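# Carry the long box from desk to far shelf

## Task

Pick up the long cardboard box lying on the desk and set it down on a shelf board belonging to the final shelving section at the far end of the aisle (either side of the aisle is acceptable). The box must rest directly on the shelf board, not on top of a carton, and no part of it may overhang the shelf's front edge. The task fails if the robot falls over or ends up tilted.

## Robot and tools

ROBOT. A Hello Robot Stretch 3, with a single arm. It has a two-wheel differential base (0.33 m long, 0.34 m wide, rounded rear), a vertical mast with a lift, a telescoping arm that sticks out to the robot's right, a wrist with yaw, pitch and roll, a two-finger gripper, and a pan/tilt head. The base cannot move sideways, so moving the gripper along the robot's forward direction means driving. The base pivots about the point between its drive wheels, 0.05 m behind the front edge. With the arm in and the wrist folded, a spin sweeps a circle of radius 0.28 m; an unfolded, level gripper reaches past that.

FRAMES. Base frame: origin on the floor midway between the drive wheels, x forward, y left, z up, metres. hand_pose is the fingertip pinch point in this frame; with all wrist joints at 0 its x axis points up, y back toward the mast, z toward the rear. Odometry frame: the base frame as it was at scene start. base_odometry (x, y, heading in rad, left positive, -3.142 to 3.142) counts wheel rotation only, so slip shows up as travel.

move. One action per call. Either give "base" and/or "joints" (plus optional "speeds", "pace", "contact_limits"), or give "servos": "reboot" by itself (re-enables wrist or head servos that shut off). A call with no action just reports state and pictures.
- base: an object with exactly one key. translate_m is a relative drive in metres from where the base last reported itself, -3 to 3, positive forward. rotate_rad is a relative spin in radians, -6.4 to 6.4, positive to the left.
- joints: absolute targets keyed by name, any subset: lift_m 0 to 1.1 m; arm_m 0 to 0.52 m (extension); wrist_yaw_rad -1.345 to 4.42 (0 along the arm, positive toward the front; about 3.0 is folded over the base); wrist_pitch_rad -1.57 to 0.451 (0 level, negative tips fingertips down); wrist_roll_rad -2.911 to 2.918 (0 fingers side by side, level); gripper_m -0.089 to 0.179 (bigger is wider; fingertip gap is roughly 0.007 m less than the value when almost shut, 0.025 m less when fully open); head_pan_rad -3.953 to 1.73 (0 forward, positive left, -1.57 faces along the arm); head_tilt_rad -1.53 to 0.419 (negative down).
- pace: "default" or "max". Default/max top speeds: translate 0.12/0.30 m/s, rotate 0.76/1.90 rad/s, lift 0.11/0.15 m/s, arm 0.14/0.40 m/s. Base is capped at 0.10 m/s and 0.63 rad/s unless lift_m < 0.30, arm_m < 0.03 and wrist_yaw_rad > 2.54 all hold. speeds: per-key top speed (same units) instead of pace, not above max.
- contact_limits: arm_m takes a number (motor_effort %, 1 to 100; negative sense when retracting); lift_m takes {"down": n, "up": n} in per cent, 1 to 100 (below about 12 it may halt in free air; defaults roughly 32-47 down, 21-36 up); translate_m and rotate_rad take a wheel-effort number and have no contact stop otherwise. Put each limit only alongside that key's own command; it applies only during that move.
- cameras: list from head_camera, nav_camera, wrist_camera, all; omitted or null means all, [] means none. blocking: true/omitted waits for everything to settle; false returns in about 0.5 s while motion continues, and wait(0) then shows it under "earlier move". A later move overrides only the targets it names. Actions time out after 14 s.
Unknown keys make a call invalid; out-of-range numbers get it refused. A refusal, or an uncommanded stop appearing, cancels the remaining move, wait and finished_scene calls of that reply.

Other tools: wait(seconds 0 to 10, cameras) commands nothing and returns state. stop(cameras) brakes all running motions; braked ones report "stopped" and hold. zoom_image(camera, region [x0,y0,x1,y1] in pixels, max 504x504) enlarges part of that camera's newest image. read_manual gives licence texts only. finished_scene(scene) ends the current scene irreversibly; the result must hold with the robot gone.

RESULTS. "move" is done or the worst status. base_status/joint_status per motion: done, moving, off_target (rested short, may still push), stopped, contact_stop (that joint goes slack until commanded again), time_out, torque_fault (servo off until reboot). on_its_own lists uncommanded behaviour; its "held at" is a target, not a reading. joint_positions; hand_pose; lidar_m: 12 ranges in m, 30-degree sectors from straight ahead going counter-clockwise (4th left, 7th behind, 10th right), seen in a plane 0.17 m up, "-" for nothing or closer than 0.15 m. wrist_depth_mm and head_depth_mm: 7x7 grids of median depth in mm, "-" unknown. turned_by_wheels vs turned_by_imu: if they disagree by over 0.15 rad, believe the IMU. base_tilt in degrees (about 4 degrees bias). motor_effort in % with peak in brackets. Cameras: head_camera 896x504 arrives rotated, turn it a quarter clockwise to view upright; nav_camera 672x504 fisheye, turn a quarter counter-clockwise; wrist_camera 644x364 on the gripper. The simulation keeps running while you think.

CAUTIONS. Grip with gripper_m below the object's width; release with at least 0.05 above it or fully open; readings do not confirm a hold, and the stall guard may loosen a grip, so resend to re-squeeze. Before folding or unfolding the wrist, have lift_m between 0.32 and 0.95, pitch at -0.4 and roll near 0; folded, lift can go down to 0.25. If yaw is below -0.4 keep pitch at -0.5 or lower. Wrist and head have no contact stop and will overheat pushing. Avoid pushing rigid things with the gripper above about 0.45 m, and avoid driving while the gripper holds or snags something fixed: the robot can tip; back off if base_tilt shows a lean. Avoid drops, releasing moving items, slams, hard hits and heavy shoving.

Each tool is called after "Call:" as name([rows], argument=value, ...), one row to a line, values as JSON.

## Session

Call:
move(joints={"head_tilt_rad":-0.5})

Call:
move(joints={"head_pan_rad":-1.57})

Call:
move(joints={"head_pan_rad":-3.1})

Call:
move(joints={"head_pan_rad":1.5})

Scene clock: 0.90 s.
move: done
base_odometry: x=+0.000 y=+0.000 heading=+0.000
turned_by_wheels: +0.000
turned_by_imu: +0.000
base_tilt: forward=-0.8 right=-1.2
lidar_m: 1.29 1.34 1.83 2.04 2.58 2.42 2.34 1.59 1.39 1.11 1.85 1.35
head_depth_mm: 1079 1174 1290 1428 1602 1563 1287 / 1077 1164 1277 1408 1575 1555 1293 / 1070 1162 1269 1405 1570 1560 1290 / 1063 1160 1265 1392 1556 1562 1288 / 1060 1148 1259 1383 1547 1562 1292 / 1050 1145 1248 1381 1527 1568 1297 / 1050 1137 1244 1367 1524 1574 1290
base_status: not commanded
joint_positions: lift_m=+0.551 arm_m=+0.000 wrist_yaw_rad=+3.023 wrist_pitch_rad=-0.521 wrist_roll_rad=+0.000 gripper_m=+0.037 head_pan_rad=+0.000 head_tilt_rad=-0.499
joint_status: all done
measured_speeds: all 0
motor_effort: left_wheel=-0.3(1.0) right_wheel=+1.5(2.0) lift_m=+41.3(41.5) arm_m=-2.3(2.3) wrist_yaw_rad=-0.8(1.1) wrist_pitch_rad=+3.0(3.0) wrist_roll_rad=+0.0(0.8) gripper_m=-0.2(1.1) head_pan_rad=-0.2(0.8) head_tilt_rad=-4.0(4.8)
hand_pose: x=+0.0037 y=+0.0638 z=+0.5411 quat_wxyz=(+0.223, +0.693, +0.142, +0.671) (m; base frame)
wrist_depth_mm: - 145 - - - - - / - 158 - - - - - / - 185 - - - - - / 989 917 259 - - - - / 850 851 143 809 845 858 869 / 745 736 130 731 709 759 754 / 670 635 426 678 655 671 677
pictures: head_camera (sideways), nav_camera (sideways), wrist_camera
camera_calibration:
head_camera: T_world_to_cam=[[-0.468645, 0.0292276, -0.882903, 1.17653], [0.0526357, 0.998601, 0.00511861, -0.00402141], [0.881817, -0.0440734, -0.469528, 0.562263], [0, 0, 0, 1]] pos_world=[0.0557757, -0.00559065, 1.30278]
nav_camera: T_world_to_cam=[[0.461776, 0.0488582, 0.88565, -1.11316], [0.0642036, -0.997704, 0.0215642, 0.0250784], [0.88467, 0.0469041, -0.463852, 0.548124], [0, 0, 0, 1]] pos_world=[0.0275136, 0.0536988, 1.23958]
wrist_camera: T_world_to_cam=[[0.994449, -0.102342, 0.0244281, -0.015997], [-0.0520485, -0.680263, -0.731117, 0.460931], [0.0914414, 0.725788, -0.681814, 0.486222], [0, 0, 0, 1]] pos_world=[-0.00456193, -0.0409769, 0.668898]

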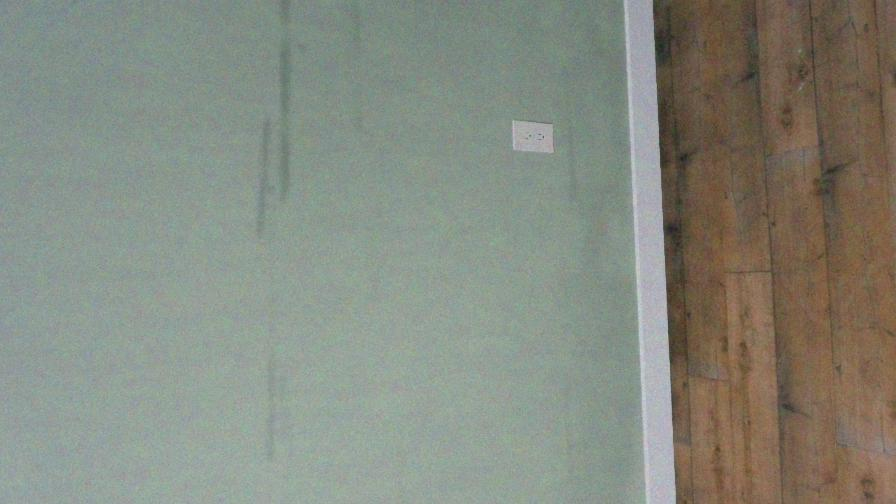

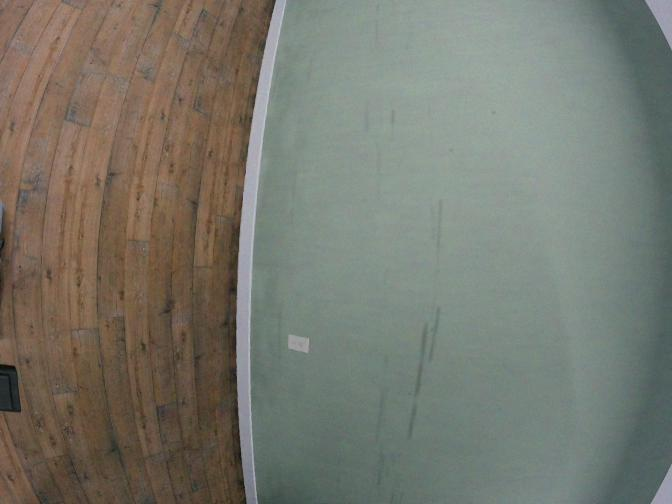

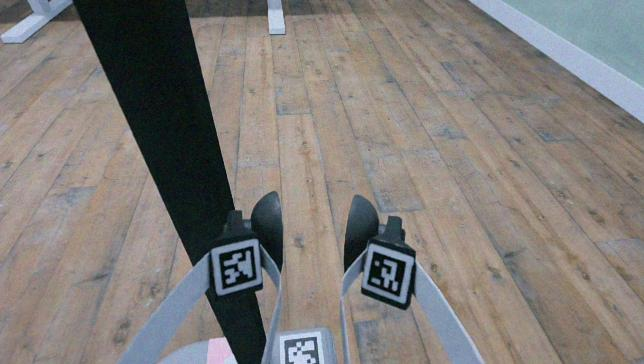

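Scene clock: 2.17 s.
move: done
base_odometry: x=+0.000 y=+0.000 heading=+0.000
turned_by_wheels: +0.000
turned_by_imu: +0.000
base_tilt: forward=-0.8 right=-1.2
lidar_m: 1.29 1.34 1.83 2.04 2.58 2.42 2.33 1.59 1.38 1.11 1.86 1.35
head_depth_mm: 2111 2584 2048 2197 1940 1555 1284 / 2489 2736 2851 2559 1985 1556 1294 / 919 1010 1112 1249 1423 1517 1291 / 913 995 1084 1200 1339 1480 1298 / 907 982 1077 1186 1329 1471 1291 / 901 978 1066 1190 1377 1508 1287 / 926 2589 2866 2724 1990 1562 1292
base_status: not commanded
joint_positions: lift_m=+0.551 arm_m=+0.000 wrist_yaw_rad=+3.023 wrist_pitch_rad=-0.521 wrist_roll_rad=+0.000 gripper_m=+0.037 head_pan_rad=-1.589 head_tilt_rad=-0.500
joint_status: all done
measured_speeds: all 0
motor_effort: left_wheel=-0.8(1.0) right_wheel=+1.7(1.8) lift_m=+43.6(44.3) arm_m=-3.9(3.9) wrist_yaw_rad=-1.1(1.1) wrist_pitch_rad=+2.9(3.1) wrist_roll_rad=+0.3(0.6) gripper_m=+0.3(1.4) head_pan_rad=-2.0(5.5) head_tilt_rad=-3.0(4.2)
hand_pose: x=+0.0037 y=+0.0638 z=+0.5411 quat_wxyz=(+0.223, +0.693, +0.142, +0.671) (m; base frame)
wrist_depth_mm: - 146 - - - - - / - 157 - - - - - / - 185 - - - - - / 965 910 259 986 - - - / 826 834 143 816 840 865 866 / 739 740 130 729 709 753 769 / 670 640 424 680 654 681 678
pictures: head_camera (sideways), nav_camera (sideways), wrist_camera
camera_calibration:
head_camera: T_world_to_cam=[[0.0379459, 0.468615, -0.882587, 1.17297], [0.99745, -0.0711915, 0.00508469, -0.00981158], [-0.06045, -0.880529, -0.470121, 0.568747], [0, 0, 0, 1]] pos_world=[-0.000342243, -0.0495735, 1.30268]
nav_camera: T_world_to_cam=[[0.0403037, -0.463083, 0.885398, -1.11029], [-0.998721, -0.0457405, 0.0215388, 0.0316526], [0.0305243, -0.885134, -0.464334, 0.553938], [0, 0, 0, 1]] pos_world=[0.0594524, -0.0224006, 1.23958]
wrist_camera: T_world_to_cam=[[0.994449, -0.102342, 0.0244281, -0.015997], [-0.0520485, -0.680263, -0.731117, 0.460931], [0.0914414, 0.725788, -0.681814, 0.486222], [0, 0, 0, 1]] pos_world=[-0.00456193, -0.0409769, 0.668898]

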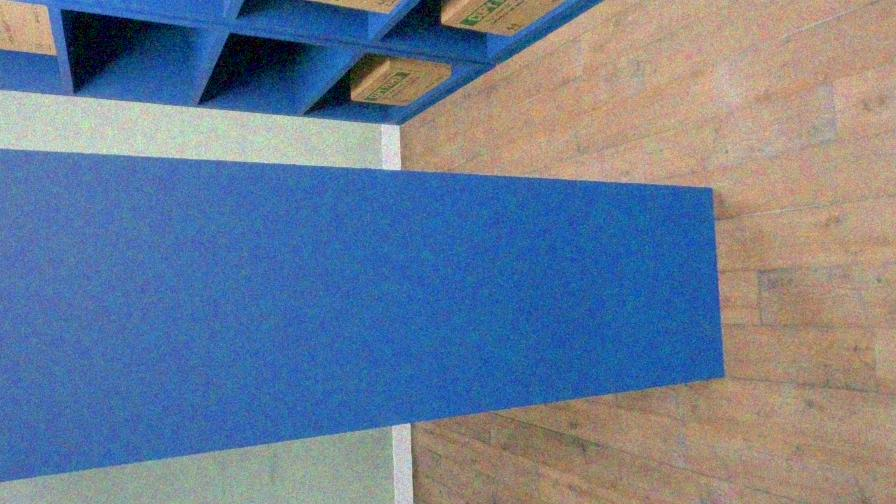

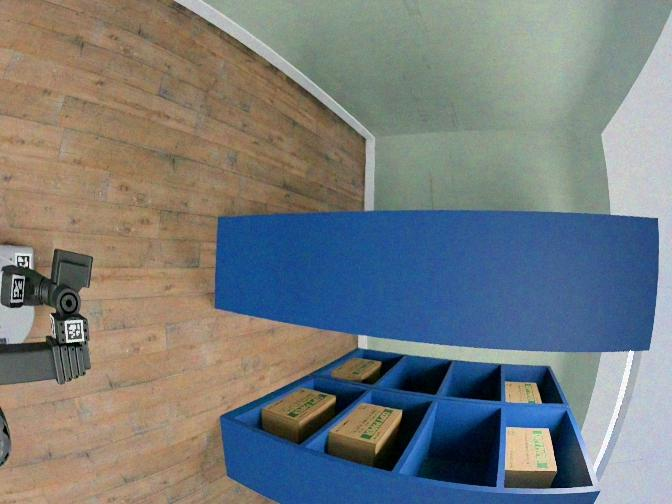

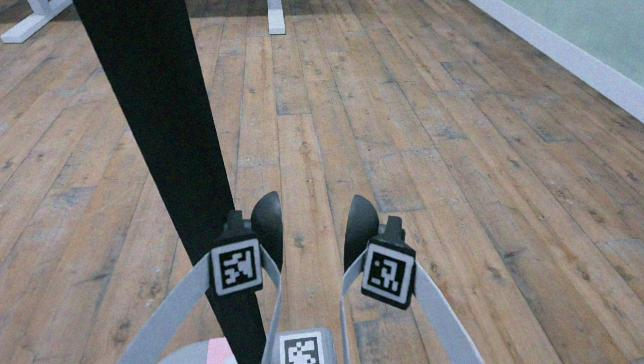

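Scene clock: 3.43 s.
move: done
base_odometry: x=+0.000 y=+0.000 heading=+0.000
turned_by_wheels: +0.000
turned_by_imu: +0.000
base_tilt: forward=-0.9 right=-1.2
lidar_m: 1.30 1.34 1.83 2.04 2.59 2.42 2.34 1.58 1.39 1.11 1.85 1.34
head_depth_mm: 1970 2151 2339 2523 1969 1562 1289 / 1959 2129 2330 2495 1983 1564 1290 / 1947 2125 2327 2503 1986 1572 1289 / 1968 2124 2360 2496 1985 1566 1292 / 1953 2131 2322 2474 1988 1573 1292 / 1944 2112 2303 2466 1994 1562 1293 / 1936 2101 2279 2460 1994 1573 1298
base_status: not commanded
joint_positions: lift_m=+0.551 arm_m=+0.000 wrist_yaw_rad=+3.023 wrist_pitch_rad=-0.521 wrist_roll_rad=+0.000 gripper_m=+0.037 head_pan_rad=-3.133 head_tilt_rad=-0.500
joint_status: all done
measured_speeds: all 0
motor_effort: left_wheel=-0.2(0.9) right_wheel=+1.6(1.8) lift_m=+44.2(44.2) arm_m=-4.9(4.9) wrist_yaw_rad=-0.1(1.2) wrist_pitch_rad=+3.0(3.1) wrist_roll_rad=+0.3(0.5) gripper_m=-0.3(1.1) head_pan_rad=-0.6(4.6) head_tilt_rad=-3.7(4.1)
hand_pose: x=+0.0037 y=+0.0638 z=+0.5411 quat_wxyz=(+0.223, +0.693, +0.142, +0.671) (m; base frame)
wrist_depth_mm: - 145 - - - - - / - 158 - - - - - / - 185 - - - - - / 976 918 259 - - - - / 845 840 142 810 833 869 868 / 744 745 130 723 719 763 760 / 666 643 423 677 658 669 677
pictures: head_camera (sideways), nav_camera (sideways), wrist_camera
camera_calibration:
head_camera: T_world_to_cam=[[0.469683, -0.0250803, -0.882479, 1.17018], [-0.0438153, -0.999027, 0.00507274, -0.00345645], [-0.881747, 0.0362835, -0.470325, 0.574073], [0, 0, 0, 1]] pos_world=[-0.0435797, 0.0050661, 1.30268]
nav_camera: T_world_to_cam=[[-0.462093, -0.0530113, 0.885246, -1.10704], [-0.0730443, 0.997095, 0.0215805, 0.0259311], [-0.883818, -0.0546899, -0.464623, 0.559893], [0, 0, 0, 1]] pos_world=[-0.0148165, -0.0539208, 1.23958]
wrist_camera: T_world_to_cam=[[0.994449, -0.102342, 0.0244281, -0.015997], [-0.0520485, -0.680263, -0.731117, 0.460931], [0.0914414, 0.725788, -0.681814, 0.486222], [0, 0, 0, 1]] pos_world=[-0.00456193, -0.0409769, 0.668898]

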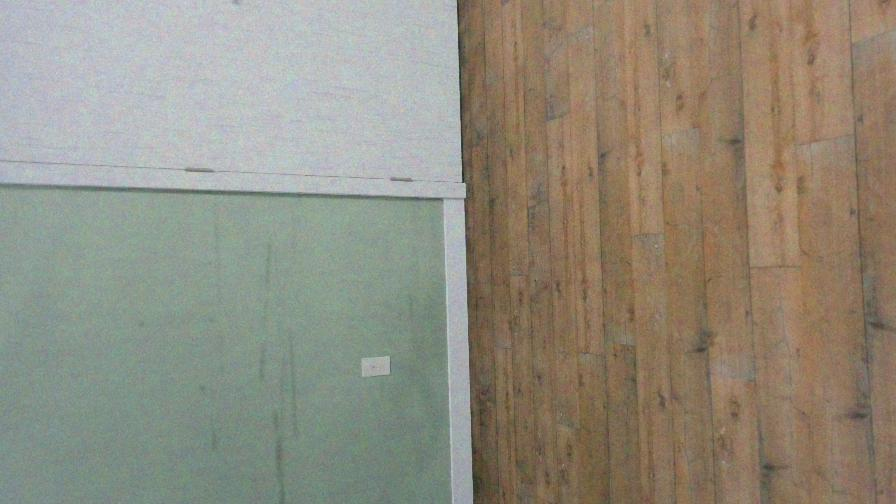

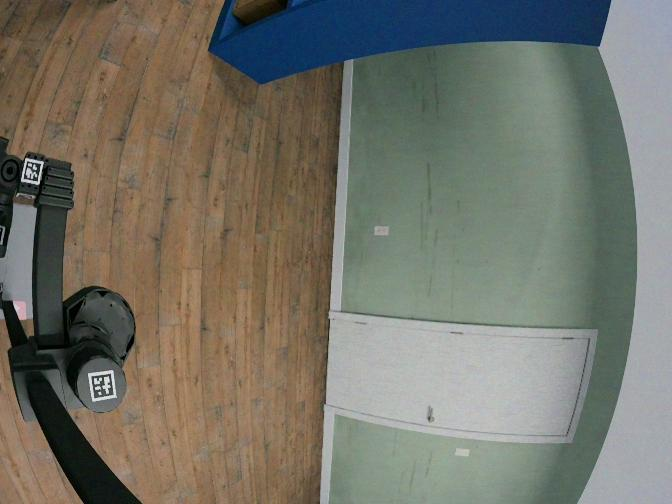

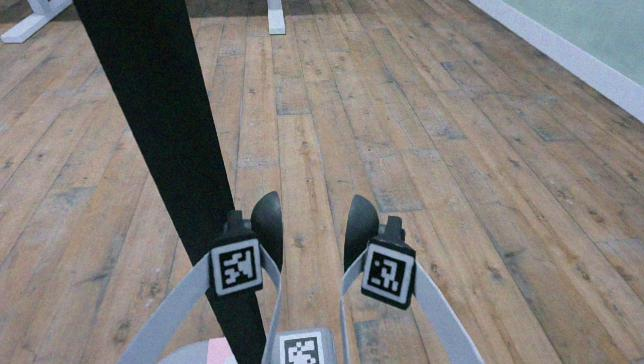

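Scene clock: 5.70 s.
move: done
base_odometry: x=+0.000 y=+0.000 heading=+0.000
turned_by_wheels: +0.000
turned_by_imu: +0.000
base_tilt: forward=-0.9 right=-1.1
lidar_m: 1.29 1.34 1.83 2.04 2.58 2.42 2.34 1.59 1.39 1.11 1.86 1.35
head_depth_mm: 2133 2312 2536 2690 1970 1559 1294 / 2122 2298 2528 2681 1973 1551 1284 / 2088 2272 2494 2625 1987 1564 1289 / 2079 2257 2439 2616 1978 1562 1295 / 2085 2256 2183 2592 1988 1568 1294 / 2039 2216 2185 2589 1992 1571 1293 / 2043 2192 2196 2596 1992 1579 1300
base_status: not commanded
joint_positions: lift_m=+0.551 arm_m=+0.000 wrist_yaw_rad=+3.023 wrist_pitch_rad=-0.521 wrist_roll_rad=+0.000 gripper_m=+0.037 head_pan_rad=+1.540 head_tilt_rad=-0.500
joint_status: all done
measured_speeds: all 0
motor_effort: left_wheel=+0.0(0.9) right_wheel=+1.7(2.0) lift_m=+43.8(44.0) arm_m=-6.8(7.1) wrist_yaw_rad=+0.4(1.2) wrist_pitch_rad=+2.9(3.1) wrist_roll_rad=-0.3(0.7) gripper_m=-0.2(1.1) head_pan_rad=+0.6(4.8) head_tilt_rad=-3.4(4.2)
hand_pose: x=+0.0037 y=+0.0638 z=+0.5411 quat_wxyz=(+0.223, +0.693, +0.142, +0.671) (m; base frame)
wrist_depth_mm: - 146 - - - - - / - 157 - - - - - / - 185 - - - - - / 986 908 258 - - - - / 843 828 143 813 839 866 869 / 729 737 130 722 720 757 764 / 667 653 427 674 651 668 675
pictures: head_camera (sideways), nav_camera (sideways), wrist_camera
camera_calibration:
head_camera: T_world_to_cam=[[-0.0435124, -0.468438, -0.882424, 1.17326], [-0.996539, 0.0829763, 0.00509114, 0.00239242], [0.0708354, 0.879591, -0.470427, 0.568368], [0, 0, 0, 1]] pos_world=[0.0131751, 0.0494714, 1.30268]
nav_camera: T_world_to_cam=[[-0.0348376, 0.463837, 0.885236, -1.10962], [0.999194, 0.0338353, 0.0215936, 0.0193397], [-0.0199363, 0.885274, -0.464642, 0.554671], [0, 0, 0, 1]] pos_world=[-0.0469224, 0.0229918, 1.23958]
wrist_camera: T_world_to_cam=[[0.994449, -0.102342, 0.0244281, -0.015997], [-0.0520485, -0.680263, -0.731117, 0.460931], [0.0914414, 0.725788, -0.681814, 0.486222], [0, 0, 0, 1]] pos_world=[-0.00456193, -0.0409769, 0.668898]

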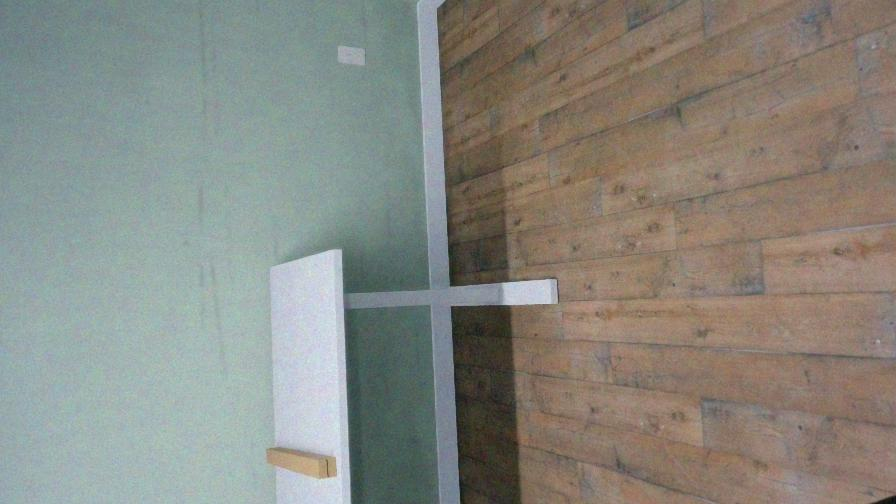

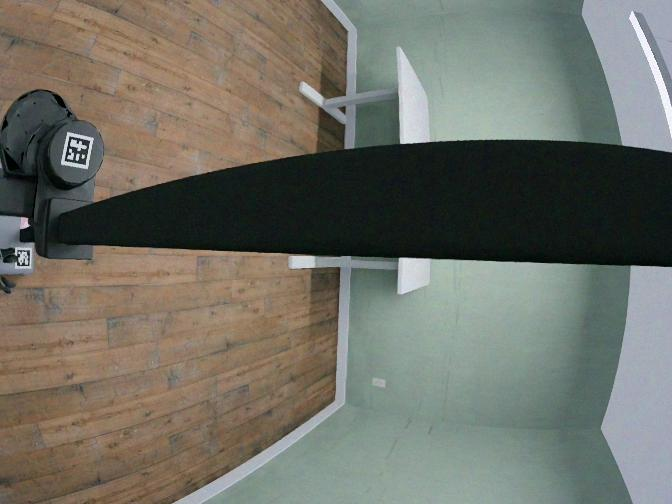

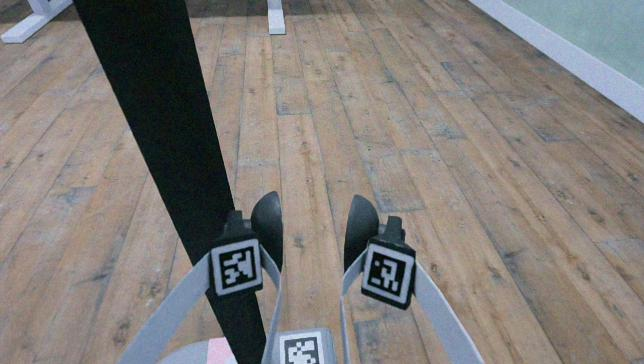

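Call:
move(base={"rotate_rad":1.945}, pace="max", joints={"head_pan_rad":0})

Call:
move(base={"translate_m":1.4}, pace="max")

Call:
move(base={"rotate_rad":1.197}, joints={"head_pan_rad":-1.57}, pace="max")

Scene clock: 18.43 s.
move: done
base_odometry: x=+0.000 y=+0.000 heading=+1.945
turned_by_wheels: +1.945
turned_by_imu: +1.936
base_tilt: forward=-0.8 right=-1.2
lidar_m: 2.37 2.56 2.34 2.36 1.62 1.11 1.12 1.43 1.30 1.31 1.60 2.04
head_depth_mm: 2004 2143 2124 2452 1975 1561 1285 / 2045 2214 2145 2562 1961 1555 1286 / 2096 2292 2143 2628 1980 1566 1293 / 2180 2346 2406 2728 1984 1568 1289 / 2235 2428 2416 2719 1981 1564 1299 / 2317 2511 2427 2516 1995 1575 1293 / 2374 2613 2922 2744 2000 1574 1293
base_status: done
joint_positions: lift_m=+0.551 arm_m=+0.000 wrist_yaw_rad=+3.023 wrist_pitch_rad=-0.521 wrist_roll_rad=+0.000 gripper_m=+0.037 head_pan_rad=-0.007 head_tilt_rad=-0.500
joint_status: all done
measured_speeds: all 0
motor_effort: left_wheel=-5.7(11.9) right_wheel=+8.5(14.0) lift_m=+43.1(43.8) arm_m=-20.8(21.0) wrist_yaw_rad=-0.8(1.4) wrist_pitch_rad=+2.9(3.1) wrist_roll_rad=-0.3(0.7) gripper_m=+0.2(1.1) head_pan_rad=+3.1(4.5) head_tilt_rad=-2.7(3.8)
hand_pose: x=+0.0037 y=+0.0638 z=+0.5411 quat_wxyz=(+0.223, +0.693, +0.142, +0.671) (m; base frame)
wrist_depth_mm: - 145 - - - - - / - 157 - - - - - / - 184 - - - - - / 973 924 260 996 - 999 996 / 841 851 143 811 824 864 877 / 741 741 130 730 720 755 755 / 674 637 424 673 660 667 677
pictures: head_camera (sideways), nav_camera (sideways), wrist_camera
camera_calibration:
head_camera: T_world_to_cam=[[-0.469698, 0.0324856, -0.882229, 1.17561], [0.0594599, 0.998218, 0.00510011, -0.00405519], [0.880822, -0.0500617, -0.470793, 0.563953], [0, 0, 0, 1]] pos_world=[0.0556782, -0.00590977, 1.30268]
nav_camera: T_world_to_cam=[[0.463298, 0.04575, 0.885021, -1.11239], [0.0573958, -0.998119, 0.0215504, 0.0251712], [0.884342, 0.0408122, -0.465052, 0.549692], [0, 0, 0, 1]] pos_world=[0.0278058, 0.0535814, 1.23958]
wrist_camera: T_world_to_cam=[[0.994449, -0.102342, 0.0244281, -0.015997], [-0.0520485, -0.680263, -0.731117, 0.460931], [0.0914414, 0.725788, -0.681814, 0.486222], [0, 0, 0, 1]] pos_world=[-0.00456193, -0.0409769, 0.668898]

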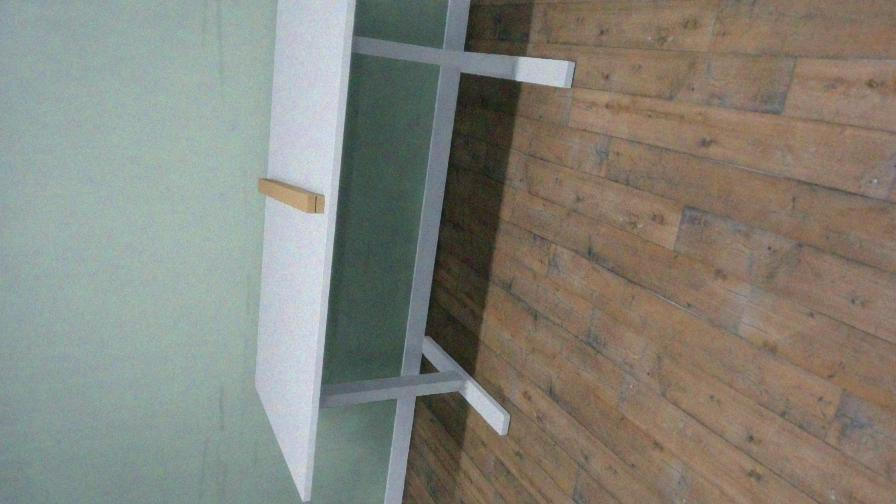

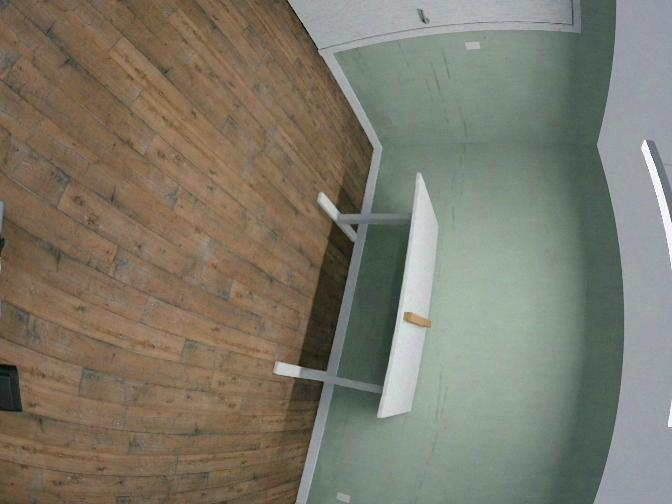

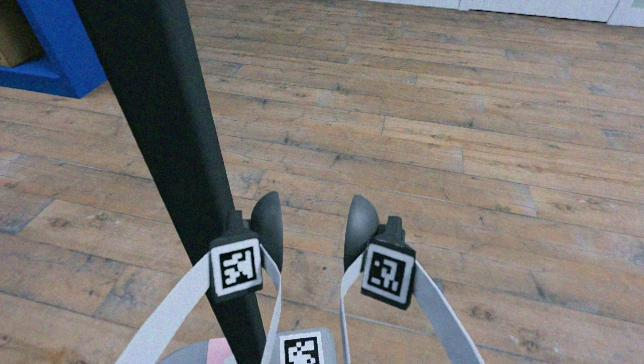

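Scene clock: 33.43 s.
move: time_out
base_odometry: x=-0.512 y=+1.305 heading=+1.944
turned_by_wheels: +0.000
turned_by_imu: +0.006
base_tilt: forward=-0.8 right=-1.2
lidar_m: 1.20 1.02 1.82 1.84 2.29 2.44 2.43 1.98 1.79 1.81 0.89 1.19
head_depth_mm: 938 1015 1101 1073 772 608 545 / 968 1046 1139 1125 821 644 576 / 996 1083 1179 1125 821 646 1198 / 1029 1115 1223 1131 821 647 1228 / 1064 1163 1275 1134 825 648 1292 / 1099 1201 1324 1132 825 670 1294 / 1135 1243 1391 1138 827 692 1294
base_status: translate_m time_out (by the wheels' count: +1.4016 of +1.4000)
joint_positions: lift_m=+0.551 arm_m=+0.000 wrist_yaw_rad=+3.023 wrist_pitch_rad=-0.521 wrist_roll_rad=+0.000 gripper_m=+0.037 head_pan_rad=+0.000 head_tilt_rad=-0.500
joint_status: not commanded
measured_speeds: all 0
motor_effort: left_wheel=-1.3(7.1) right_wheel=+2.0(15.1) lift_m=+42.5(43.7) arm_m=-19.5(21.2) wrist_yaw_rad=-0.6(1.5) wrist_pitch_rad=+2.9(3.2) wrist_roll_rad=-0.6(0.8) gripper_m=+0.4(1.3) head_pan_rad=+3.2(4.2) head_tilt_rad=-0.4(3.5)
hand_pose: x=+0.0037 y=+0.0638 z=+0.5411 quat_wxyz=(+0.223, +0.693, +0.142, +0.671) (m; base frame)
wrist_depth_mm: - 145 - - - - - / - 158 - - - - - / - 185 - - - - - / 965 918 259 998 - - - / 839 852 142 813 849 862 869 / 738 733 130 727 719 752 756 / 666 639 424 681 656 671 676
pictures: head_camera (sideways), nav_camera (sideways), wrist_camera
camera_calibration:
head_camera: T_world_to_cam=[[-0.469905, 0.0292848, -0.882231, 1.17564], [0.052667, 0.998599, 0.00509535, -0.00409218], [0.881144, -0.0440701, -0.470789, 0.563896], [0, 0, 0, 1]] pos_world=[0.0557795, -0.00549085, 1.30268]
nav_camera: T_world_to_cam=[[0.462959, 0.0489527, 0.885027, -1.11238], [0.0642755, -0.997699, 0.0215622, 0.0250853], [0.884046, 0.0469031, -0.46504, 0.549704], [0, 0, 0, 1]] pos_world=[0.02741, 0.0536987, 1.23958]
wrist_camera: T_world_to_cam=[[0.994449, -0.102342, 0.0244281, -0.015997], [-0.0520485, -0.680263, -0.731117, 0.460931], [0.0914414, 0.725788, -0.681814, 0.486222], [0, 0, 0, 1]] pos_world=[-0.00456193, -0.0409769, 0.668898]

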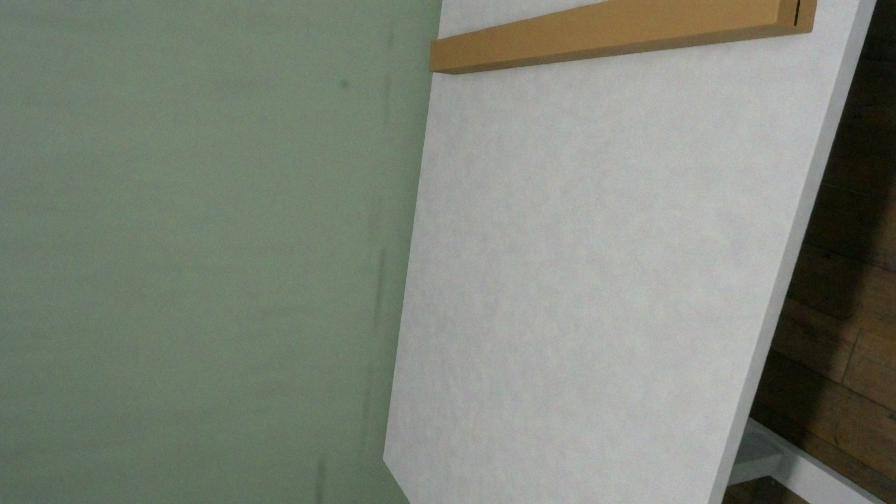

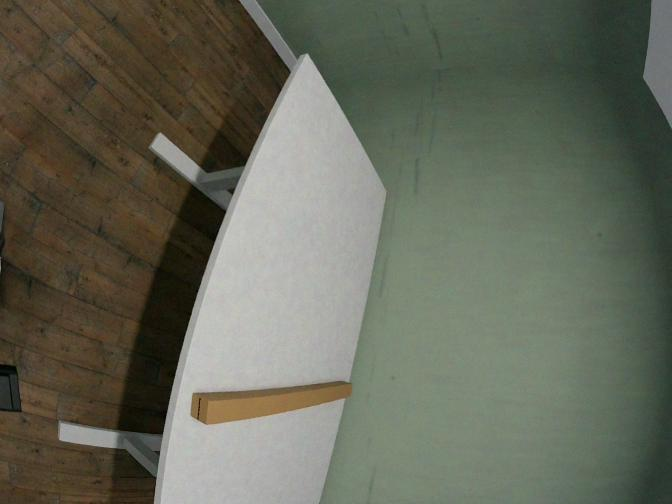

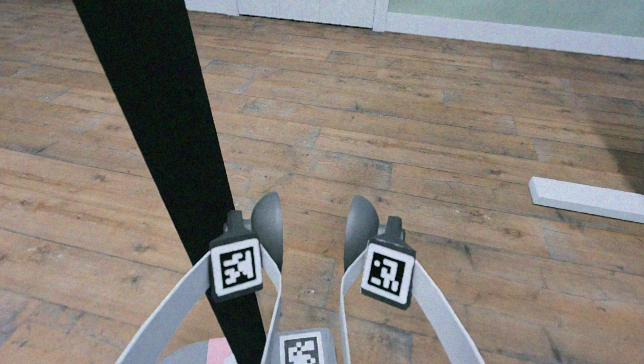

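not run: a stop that you did not command came earlier in this reply.

Call:
move(base={"rotate_rad":1.197}, joints={"head_pan_rad":-1.57,"head_tilt_rad":-0.6,"lift_m":0.94})

Scene clock: 44.17 s.
move: done
base_odometry: x=-0.512 y=+1.305 heading=+3.141
turned_by_wheels: +1.197
turned_by_imu: +1.192
base_tilt: forward=-0.9 right=-1.2
lidar_m: 1.82 1.89 2.50 2.43 2.49 1.87 1.79 1.71 0.89 1.19 1.02 1.04
head_depth_mm: 1001 1112 1201 950 782 - - / 992 1100 1201 950 755 - - / 990 1092 1200 950 709 - - / 984 1088 1192 898 707 - - / 980 1080 1183 952 732 - - / 973 1079 1179 951 733 630 - / 968 1069 1164 950 733 611 1220
base_status: done
joint_positions: lift_m=+0.940 arm_m=+0.000 wrist_yaw_rad=+3.023 wrist_pitch_rad=-0.521 wrist_roll_rad=+0.000 gripper_m=+0.037 head_pan_rad=-1.576 head_tilt_rad=-0.600
joint_status: all done
measured_speeds: all 0
motor_effort: left_wheel=-7.1(11.8) right_wheel=+9.6(14.0) lift_m=+43.2(49.8) arm_m=-20.1(21.1) wrist_yaw_rad=-0.4(1.3) wrist_pitch_rad=+2.8(3.2) wrist_roll_rad=-0.1(1.1) gripper_m=+0.0(1.2) head_pan_rad=+3.4(4.9) head_tilt_rad=-4.3(5.4)
hand_pose: x=+0.0037 y=+0.0637 z=+0.9302 quat_wxyz=(+0.223, +0.692, +0.142, +0.671) (m; base frame)
wrist_depth_mm: - 145 - - - - - / - 158 - - - - - / - 185 - - - - - / - - 258 - - - - / - - 143 150 - - - / - - 130 - - - - / - - 431 - - - -
pictures: head_camera (sideways), nav_camera (sideways), wrist_camera
camera_calibration:
head_camera: T_world_to_cam=[[0.0322593, 0.554742, -0.831397, 1.10631], [0.998299, -0.058302, -0.000166139, -0.00295862], [-0.0485642, -0.829977, -0.555679, 0.680089], [0, 0, 0, 1]] pos_world=[0.000292849, -0.04943, 1.29769]
nav_camera: T_world_to_cam=[[0.0459466, -0.548601, 0.834821, -1.04436], [-0.998043, -0.0606907, 0.0150472, 0.0401166], [0.0424109, -0.833879, -0.550316, 0.66578], [0, 0, 0, 1]] pos_world=[0.0597867, -0.0153248, 1.23764]
wrist_camera: T_world_to_cam=[[0.994444, -0.102404, 0.0243988, -0.0254758], [-0.0521444, -0.680511, -0.73088, 0.74522], [0.091449, 0.725547, -0.68207, 0.751846], [0, 0, 0, 1]] pos_world=[-0.00456227, -0.040978, 1.0581]

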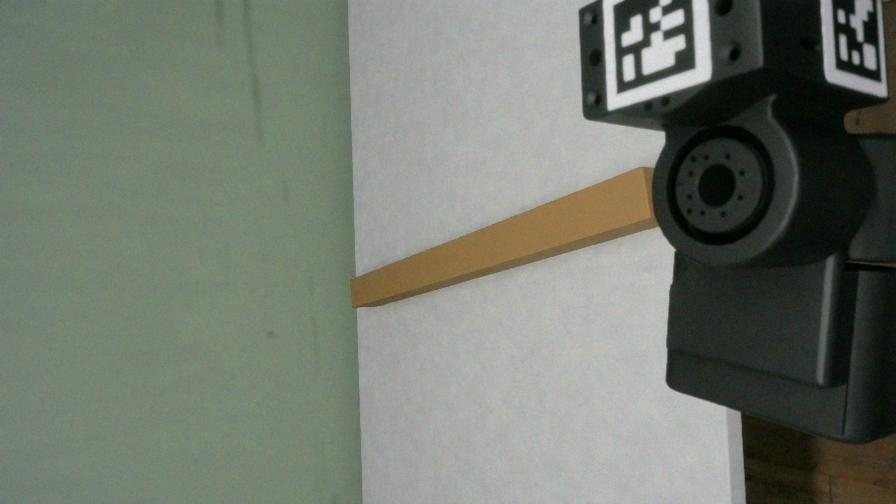

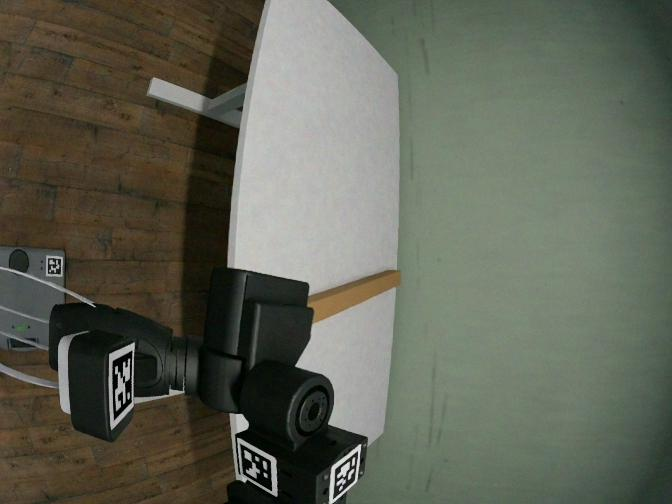

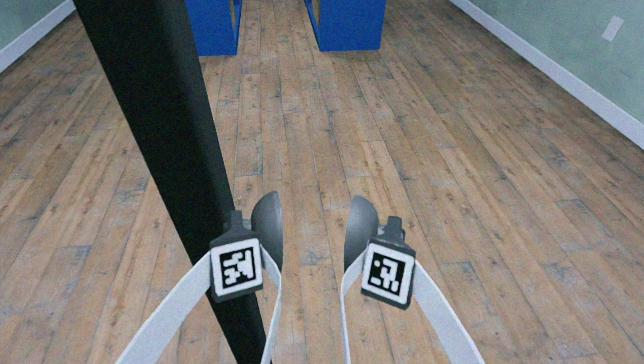

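Call:
move(joints={"wrist_pitch_rad":-0.4,"head_pan_rad":-1.75}, cameras=[])

Call:
move(joints={"wrist_yaw_rad":0.12}, cameras=[])

Call:
move(joints={"wrist_pitch_rad":-0.75,"gripper_m":0.13})

Scene clock: 46.33 s.
move: done
base_odometry: x=-0.512 y=+1.305 heading=+3.141
turned_by_wheels: +0.000
turned_by_imu: +0.000
base_tilt: forward=-0.8 right=-1.2
lidar_m: 1.82 1.90 2.50 2.43 2.49 1.86 1.79 1.71 0.89 1.19 1.02 1.04
head_depth_mm: 1081 1202 1317 947 782 - 1141 / 1057 1177 1273 948 782 - 1170 / 1033 1147 1236 950 782 - 1167 / 1009 1112 1203 949 731 - - / 988 1087 1187 951 687 - - / 969 1065 1158 912 733 647 - / 946 1041 1148 951 732 628 -
base_status: not commanded
joint_positions: lift_m=+0.940 arm_m=+0.000 wrist_yaw_rad=+3.023 wrist_pitch_rad=-0.421 wrist_roll_rad=+0.000 gripper_m=+0.037 head_pan_rad=-1.745 head_tilt_rad=-0.600
joint_status: all done
measured_speeds: all 0
motor_effort: left_wheel=-7.2(7.7) right_wheel=+9.6(9.7) lift_m=+43.7(43.7) arm_m=-19.1(19.4) wrist_yaw_rad=-0.6(0.8) wrist_pitch_rad=+4.0(5.0) wrist_roll_rad=-0.3(0.5) gripper_m=+0.9(1.1) head_pan_rad=-3.6(5.1) head_tilt_rad=-4.7(4.7)
hand_pose: x=+0.0053 y=+0.0775 z=+0.9519 quat_wxyz=(+0.189, +0.699, +0.107, +0.682) (m; base frame)
wrist_depth_mm: - 140 - - - - - / - 153 - - - - - / - 169 - - - - - / - 192 - - - - - / - - 142 149 - - - / - - 130 - - - - / - - 317 - - - -
pictures: none
No camera images: "cameras" was empty.

Scene clock: 48.80 s.
move: done
base_odometry: x=-0.512 y=+1.305 heading=+3.141
turned_by_wheels: +0.000
turned_by_imu: +0.000
base_tilt: forward=-0.8 right=-1.2
lidar_m: 1.82 1.89 2.51 2.43 2.49 1.86 1.79 1.71 0.88 1.19 1.02 1.04
head_depth_mm: 1083 1210 1328 945 780 - - / 1058 1176 1266 949 783 - - / 1032 1146 1234 950 782 - - / 1011 1117 1211 952 757 - - / 984 1087 1192 947 736 - - / 964 1060 1161 910 758 580 1221 / 947 1038 1147 950 732 596 1221
base_status: not commanded
joint_positions: lift_m=+0.940 arm_m=+0.000 wrist_yaw_rad=+0.122 wrist_pitch_rad=-0.421 wrist_roll_rad=+0.000 gripper_m=+0.037 head_pan_rad=-1.749 head_tilt_rad=-0.600
joint_status: all done
measured_speeds: all 0
motor_effort: left_wheel=-6.5(7.8) right_wheel=+9.2(9.8) lift_m=+42.7(43.6) arm_m=-17.8(19.0) wrist_yaw_rad=-1.9(4.4) wrist_pitch_rad=+3.9(4.3) wrist_roll_rad=+0.1(0.8) gripper_m=-0.3(1.2) head_pan_rad=-3.5(4.1) head_tilt_rad=-4.2(4.8)
hand_pose: x=+0.0058 y=-0.3674 z=+0.9520 quat_wxyz=(+0.699, +0.190, -0.681, -0.105) (m; base frame)
wrist_depth_mm: - - - - - - - / - - - 680 - - - / - - - 528 - - - / - - - - 412 - - / - - 133 148 153 - - / - - 127 - 132 - - / - - - - - - -
pictures: none
No camera images: "cameras" was empty.

Scene clock: 50.27 s.
move: done
base_odometry: x=-0.512 y=+1.305 heading=+3.141
turned_by_wheels: +0.000
turned_by_imu: +0.000
base_tilt: forward=-0.8 right=-1.2
lidar_m: 1.82 1.90 2.51 2.43 2.49 1.87 1.79 1.71 0.89 1.19 1.02 1.03
head_depth_mm: 1086 1204 1322 946 781 - - / 1061 1178 1270 945 784 - - / 1031 1148 1233 950 783 - - / 1013 1115 1209 950 730 - - / 989 1085 1189 949 688 - - / 968 1063 1162 912 733 596 1145 / 949 1036 1146 949 732 596 1195
base_status: not commanded
joint_positions: lift_m=+0.940 arm_m=+0.000 wrist_yaw_rad=+0.122 wrist_pitch_rad=-0.760 wrist_roll_rad=+0.000 gripper_m=+0.130 head_pan_rad=-1.749 head_tilt_rad=-0.600
joint_status: all done
measured_speeds: all 0
motor_effort: left_wheel=-6.5(7.8) right_wheel=+9.4(9.8) lift_m=+43.4(43.6) arm_m=-16.8(17.7) wrist_yaw_rad=-2.7(3.1) wrist_pitch_rad=+2.1(6.4) wrist_roll_rad=+0.0(0.6) gripper_m=-0.1(85.4) head_pan_rad=-3.4(4.1) head_tilt_rad=-4.3(4.8)
hand_pose: x=-0.0010 y=-0.3129 z=+0.8848 quat_wxyz=(+0.672, +0.302, -0.639, -0.222) (m; base frame)
wrist_depth_mm: - - - - 367 - - / - - - - 329 - - / - - - - 298 - - / - - - - - - - / - 143 - - - - - / - 127 - - - 126 - / 965 966 953 996 968 963 984
pictures: head_camera (sideways), nav_camera (sideways), wrist_camera
camera_calibration:
head_camera: T_world_to_cam=[[0.127379, 0.541303, -0.831123, 1.10534], [0.973317, -0.229464, -0.000275256, -0.00269037], [-0.190862, -0.808911, -0.556088, 0.681398], [0, 0, 0, 1]] pos_world=[-0.00812622, -0.0477502, 1.29759]
nav_camera: T_world_to_cam=[[-0.0493625, -0.54866, 0.834587, -1.04352], [-0.993568, 0.112237, 0.0150196, 0.0400984], [-0.101912, -0.828478, -0.550671, 0.667071], [0, 0, 0, 1]] pos_world=[0.0563127, -0.0243846, 1.23764]
wrist_camera: T_world_to_cam=[[-0.989537, -0.142893, 0.0199433, -0.0690465], [-0.130256, 0.825349, -0.549393, 0.765973], [0.062044, -0.546242, -0.835326, 0.732221], [0, 0, 0, 1]] pos_world=[-0.0139814, -0.242092, 1.03384]

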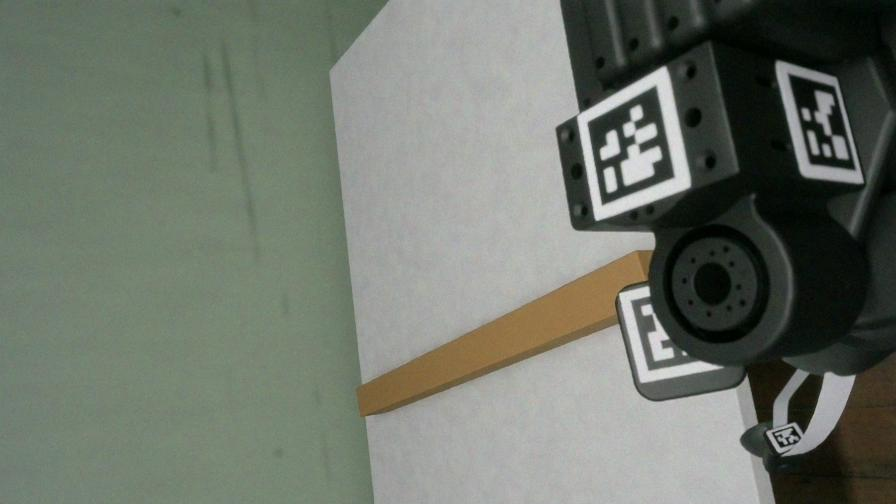

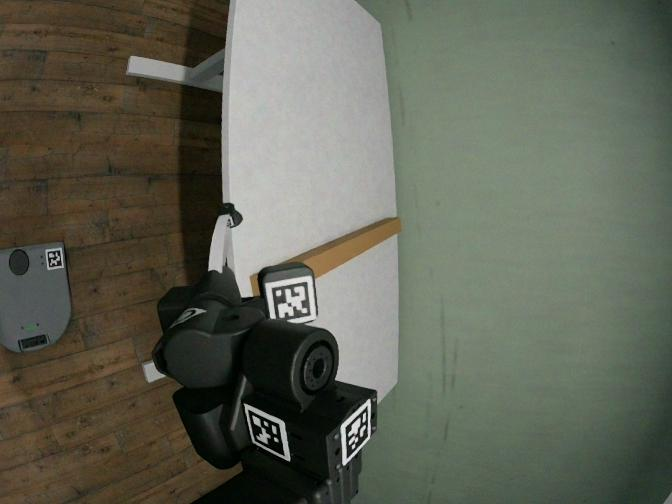

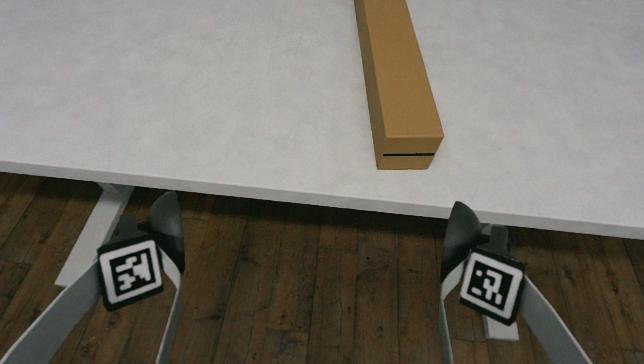

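Call:
move(base={"translate_m":-0.04}, joints={"arm_m":0.462})

Scene clock: 56.37 s.
move: done
base_odometry: x=-0.472 y=+1.305 heading=+3.141
turned_by_wheels: +0.000
turned_by_imu: +0.001
base_tilt: forward=-0.9 right=-1.2
lidar_m: 1.86 1.94 2.51 2.42 2.49 1.82 1.75 1.72 0.87 1.19 1.06 1.05
head_depth_mm: 1088 1211 1342 992 - - 1143 / 1061 1177 1274 - - 1304 1211 / 1035 1145 347 299 709 646 1220 / 1012 1093 414 909 730 647 1215 / 988 1046 555 908 685 599 1221 / 969 1053 590 843 708 611 1219 / 950 1034 1140 947 732 595 1223
base_status: done
joint_positions: lift_m=+0.940 arm_m=+0.462 wrist_yaw_rad=+0.122 wrist_pitch_rad=-0.761 wrist_roll_rad=+0.000 gripper_m=+0.130 head_pan_rad=-1.750 head_tilt_rad=-0.600
joint_status: all done
measured_speeds: all 0
motor_effort: left_wheel=-2.2(10.5) right_wheel=-1.6(7.6) lift_m=+42.6(43.3) arm_m=+21.3(24.1) wrist_yaw_rad=-2.1(3.0) wrist_pitch_rad=+2.1(2.3) wrist_roll_rad=-0.1(0.8) gripper_m=+0.5(1.5) head_pan_rad=-2.9(4.1) head_tilt_rad=-3.6(4.8)
hand_pose: x=-0.0010 y=-0.7748 z=+0.8846 quat_wxyz=(+0.672, +0.302, -0.639, -0.222) (m; base frame)
wrist_depth_mm: - - - 359 - - - / - - - 317 - - - / - - - 281 - - - / - - - 254 - - - / - 143 232 231 - - - / - 120 213 214 - 122 - / - - 200 197 - - -
pictures: head_camera (sideways), nav_camera (sideways), wrist_camera
camera_calibration:
head_camera: T_world_to_cam=[[0.127878, 0.541484, -0.830929, 1.10505], [0.973155, -0.230153, -0.00021476, -0.00277778], [-0.191357, -0.808595, -0.556379, 0.681866], [0, 0, 0, 1]] pos_world=[-0.00812864, -0.0476504, 1.29759]
nav_camera: T_world_to_cam=[[-0.0497983, -0.548977, 0.834353, -1.04321], [-0.993483, 0.112981, 0.015042, 0.0400824], [-0.102524, -0.828167, -0.551025, 0.667552], [0, 0, 0, 1]] pos_world=[0.0563112, -0.0243826, 1.23764]
wrist_camera: T_world_to_cam=[[-0.989583, -0.142577, 0.0199404, -0.134836], [-0.130051, 0.825919, -0.548585, 1.1468], [0.0617466, -0.545463, -0.835857, 0.480871], [0, 0, 0, 1]] pos_world=[-0.013981, -0.704089, 1.03374]

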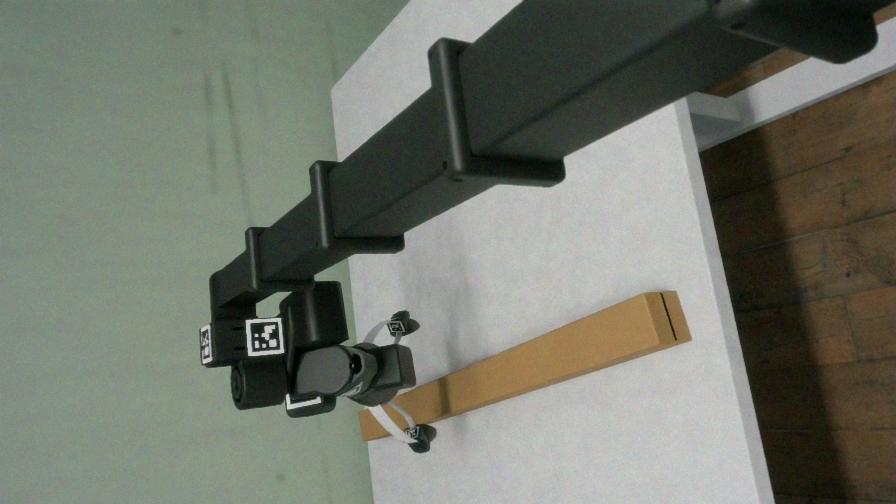

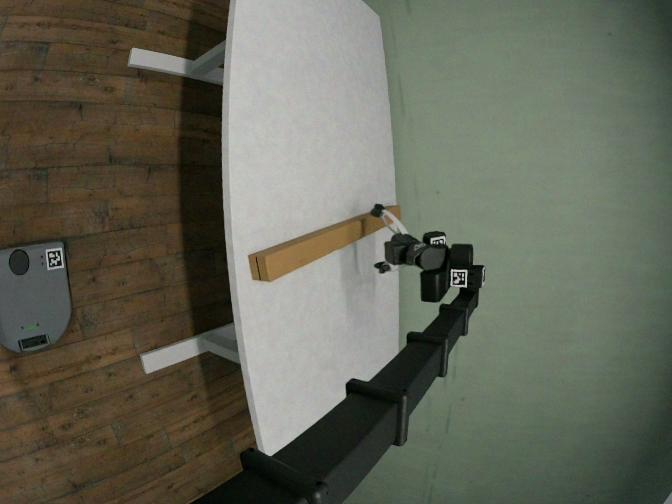

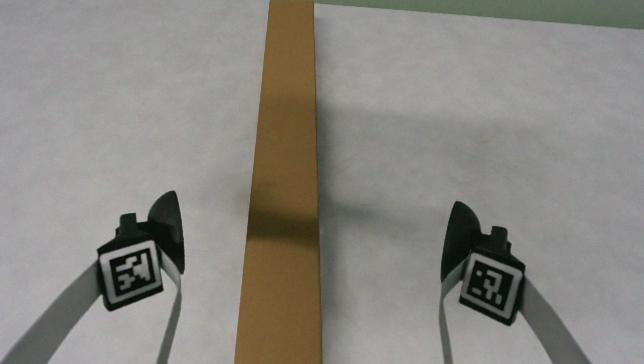

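Call:
move(base={"translate_m":0.026}, joints={"arm_m":0.432,"wrist_yaw_rad":0.15,"lift_m":0.90})

Scene clock: 59.73 s.
move: done
base_odometry: x=-0.498 y=+1.305 heading=+3.141
turned_by_wheels: +0.000
turned_by_imu: +0.000
base_tilt: forward=-0.8 right=-1.2
lidar_m: 1.83 1.90 2.50 2.43 2.49 1.85 1.78 1.70 0.88 1.19 1.03 1.04
head_depth_mm: 1086 1207 1330 945 753 - - / 1062 1173 1270 946 - - 1200 / 1039 1146 1239 322 708 1344 1217 / 1011 1114 463 838 729 628 1217 / 989 1085 543 842 685 611 1216 / 966 1062 1039 825 732 611 1215 / 944 1038 1146 948 732 595 1218
base_status: done
joint_positions: lift_m=+0.900 arm_m=+0.432 wrist_yaw_rad=+0.148 wrist_pitch_rad=-0.761 wrist_roll_rad=+0.000 gripper_m=+0.130 head_pan_rad=-1.750 head_tilt_rad=-0.600
joint_status: all done
measured_speeds: all 0
motor_effort: left_wheel=+0.7(6.3) right_wheel=+7.0(12.0) lift_m=+14.9(39.7) arm_m=-20.5(21.9) wrist_yaw_rad=+1.1(2.3) wrist_pitch_rad=+2.1(2.3) wrist_roll_rad=+0.2(0.6) gripper_m=+0.6(1.3) head_pan_rad=-2.2(3.5) head_tilt_rad=-3.4(3.9)
hand_pose: x=+0.0034 y=-0.7441 z=+0.8446 quat_wxyz=(+0.674, +0.310, -0.635, -0.214) (m; base frame)
wrist_depth_mm: - - - 292 - - - / - - - 257 - - - / - - - 229 - - - / - - - 207 - - - / - 143 - 188 - - - / - 120 - 173 - 122 - / 200 202 205 160 202 202 203
pictures: head_camera (sideways), nav_camera (sideways), wrist_camera
camera_calibration:
head_camera: T_world_to_cam=[[0.127878, 0.541484, -0.830929, 1.10505], [0.973155, -0.230153, -0.00021476, -0.00277778], [-0.191357, -0.808595, -0.556379, 0.681866], [0, 0, 0, 1]] pos_world=[-0.00812864, -0.0476504, 1.29759]
nav_camera: T_world_to_cam=[[-0.0497983, -0.548977, 0.834353, -1.04321], [-0.993483, 0.112981, 0.015042, 0.0400824], [-0.102524, -0.828167, -0.551025, 0.667552], [0, 0, 0, 1]] pos_world=[0.0563112, -0.0243826, 1.23764]
wrist_camera: T_world_to_cam=[[-0.985476, -0.16864, 0.0199353, -0.144724], [-0.151804, 0.822249, -0.548509, 1.09743], [0.0761088, -0.543569, -0.835907, 0.465253], [0, 0, 0, 1]] pos_world=[-0.0114383, -0.67387, 0.993743]

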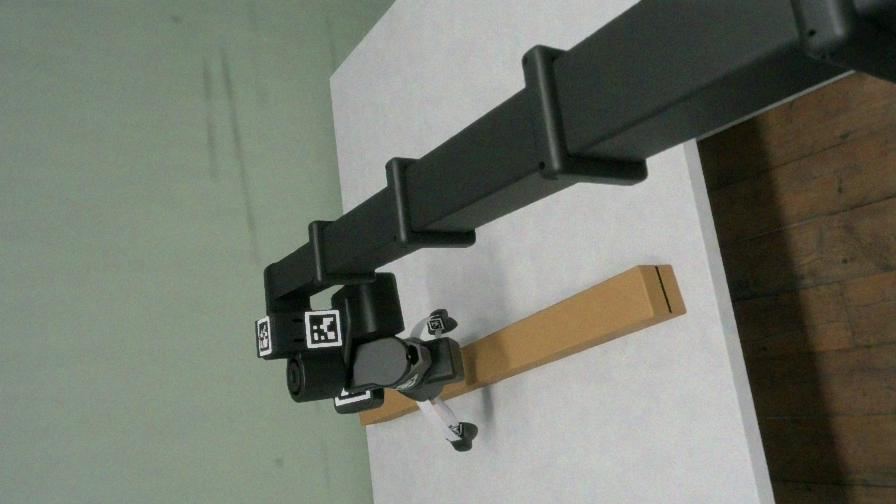

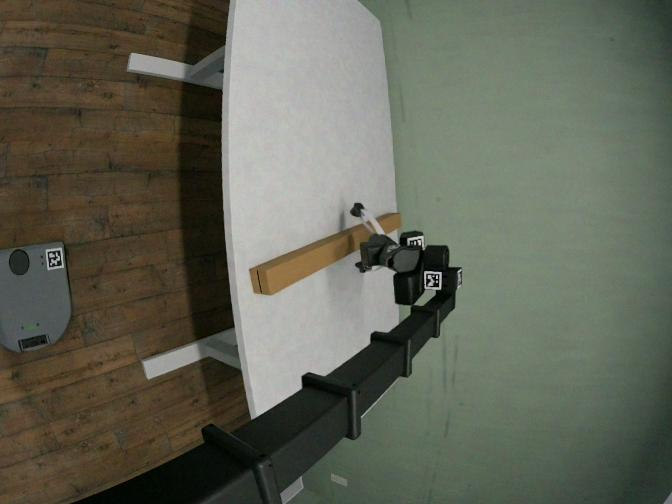

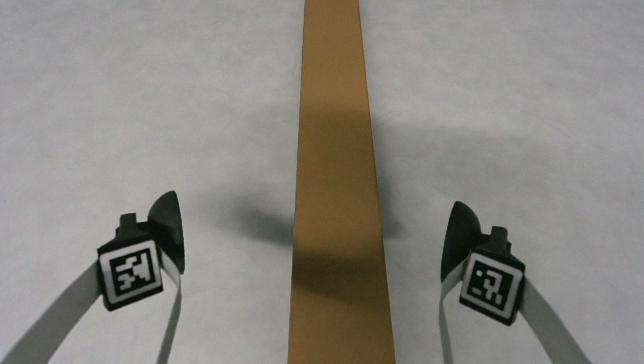

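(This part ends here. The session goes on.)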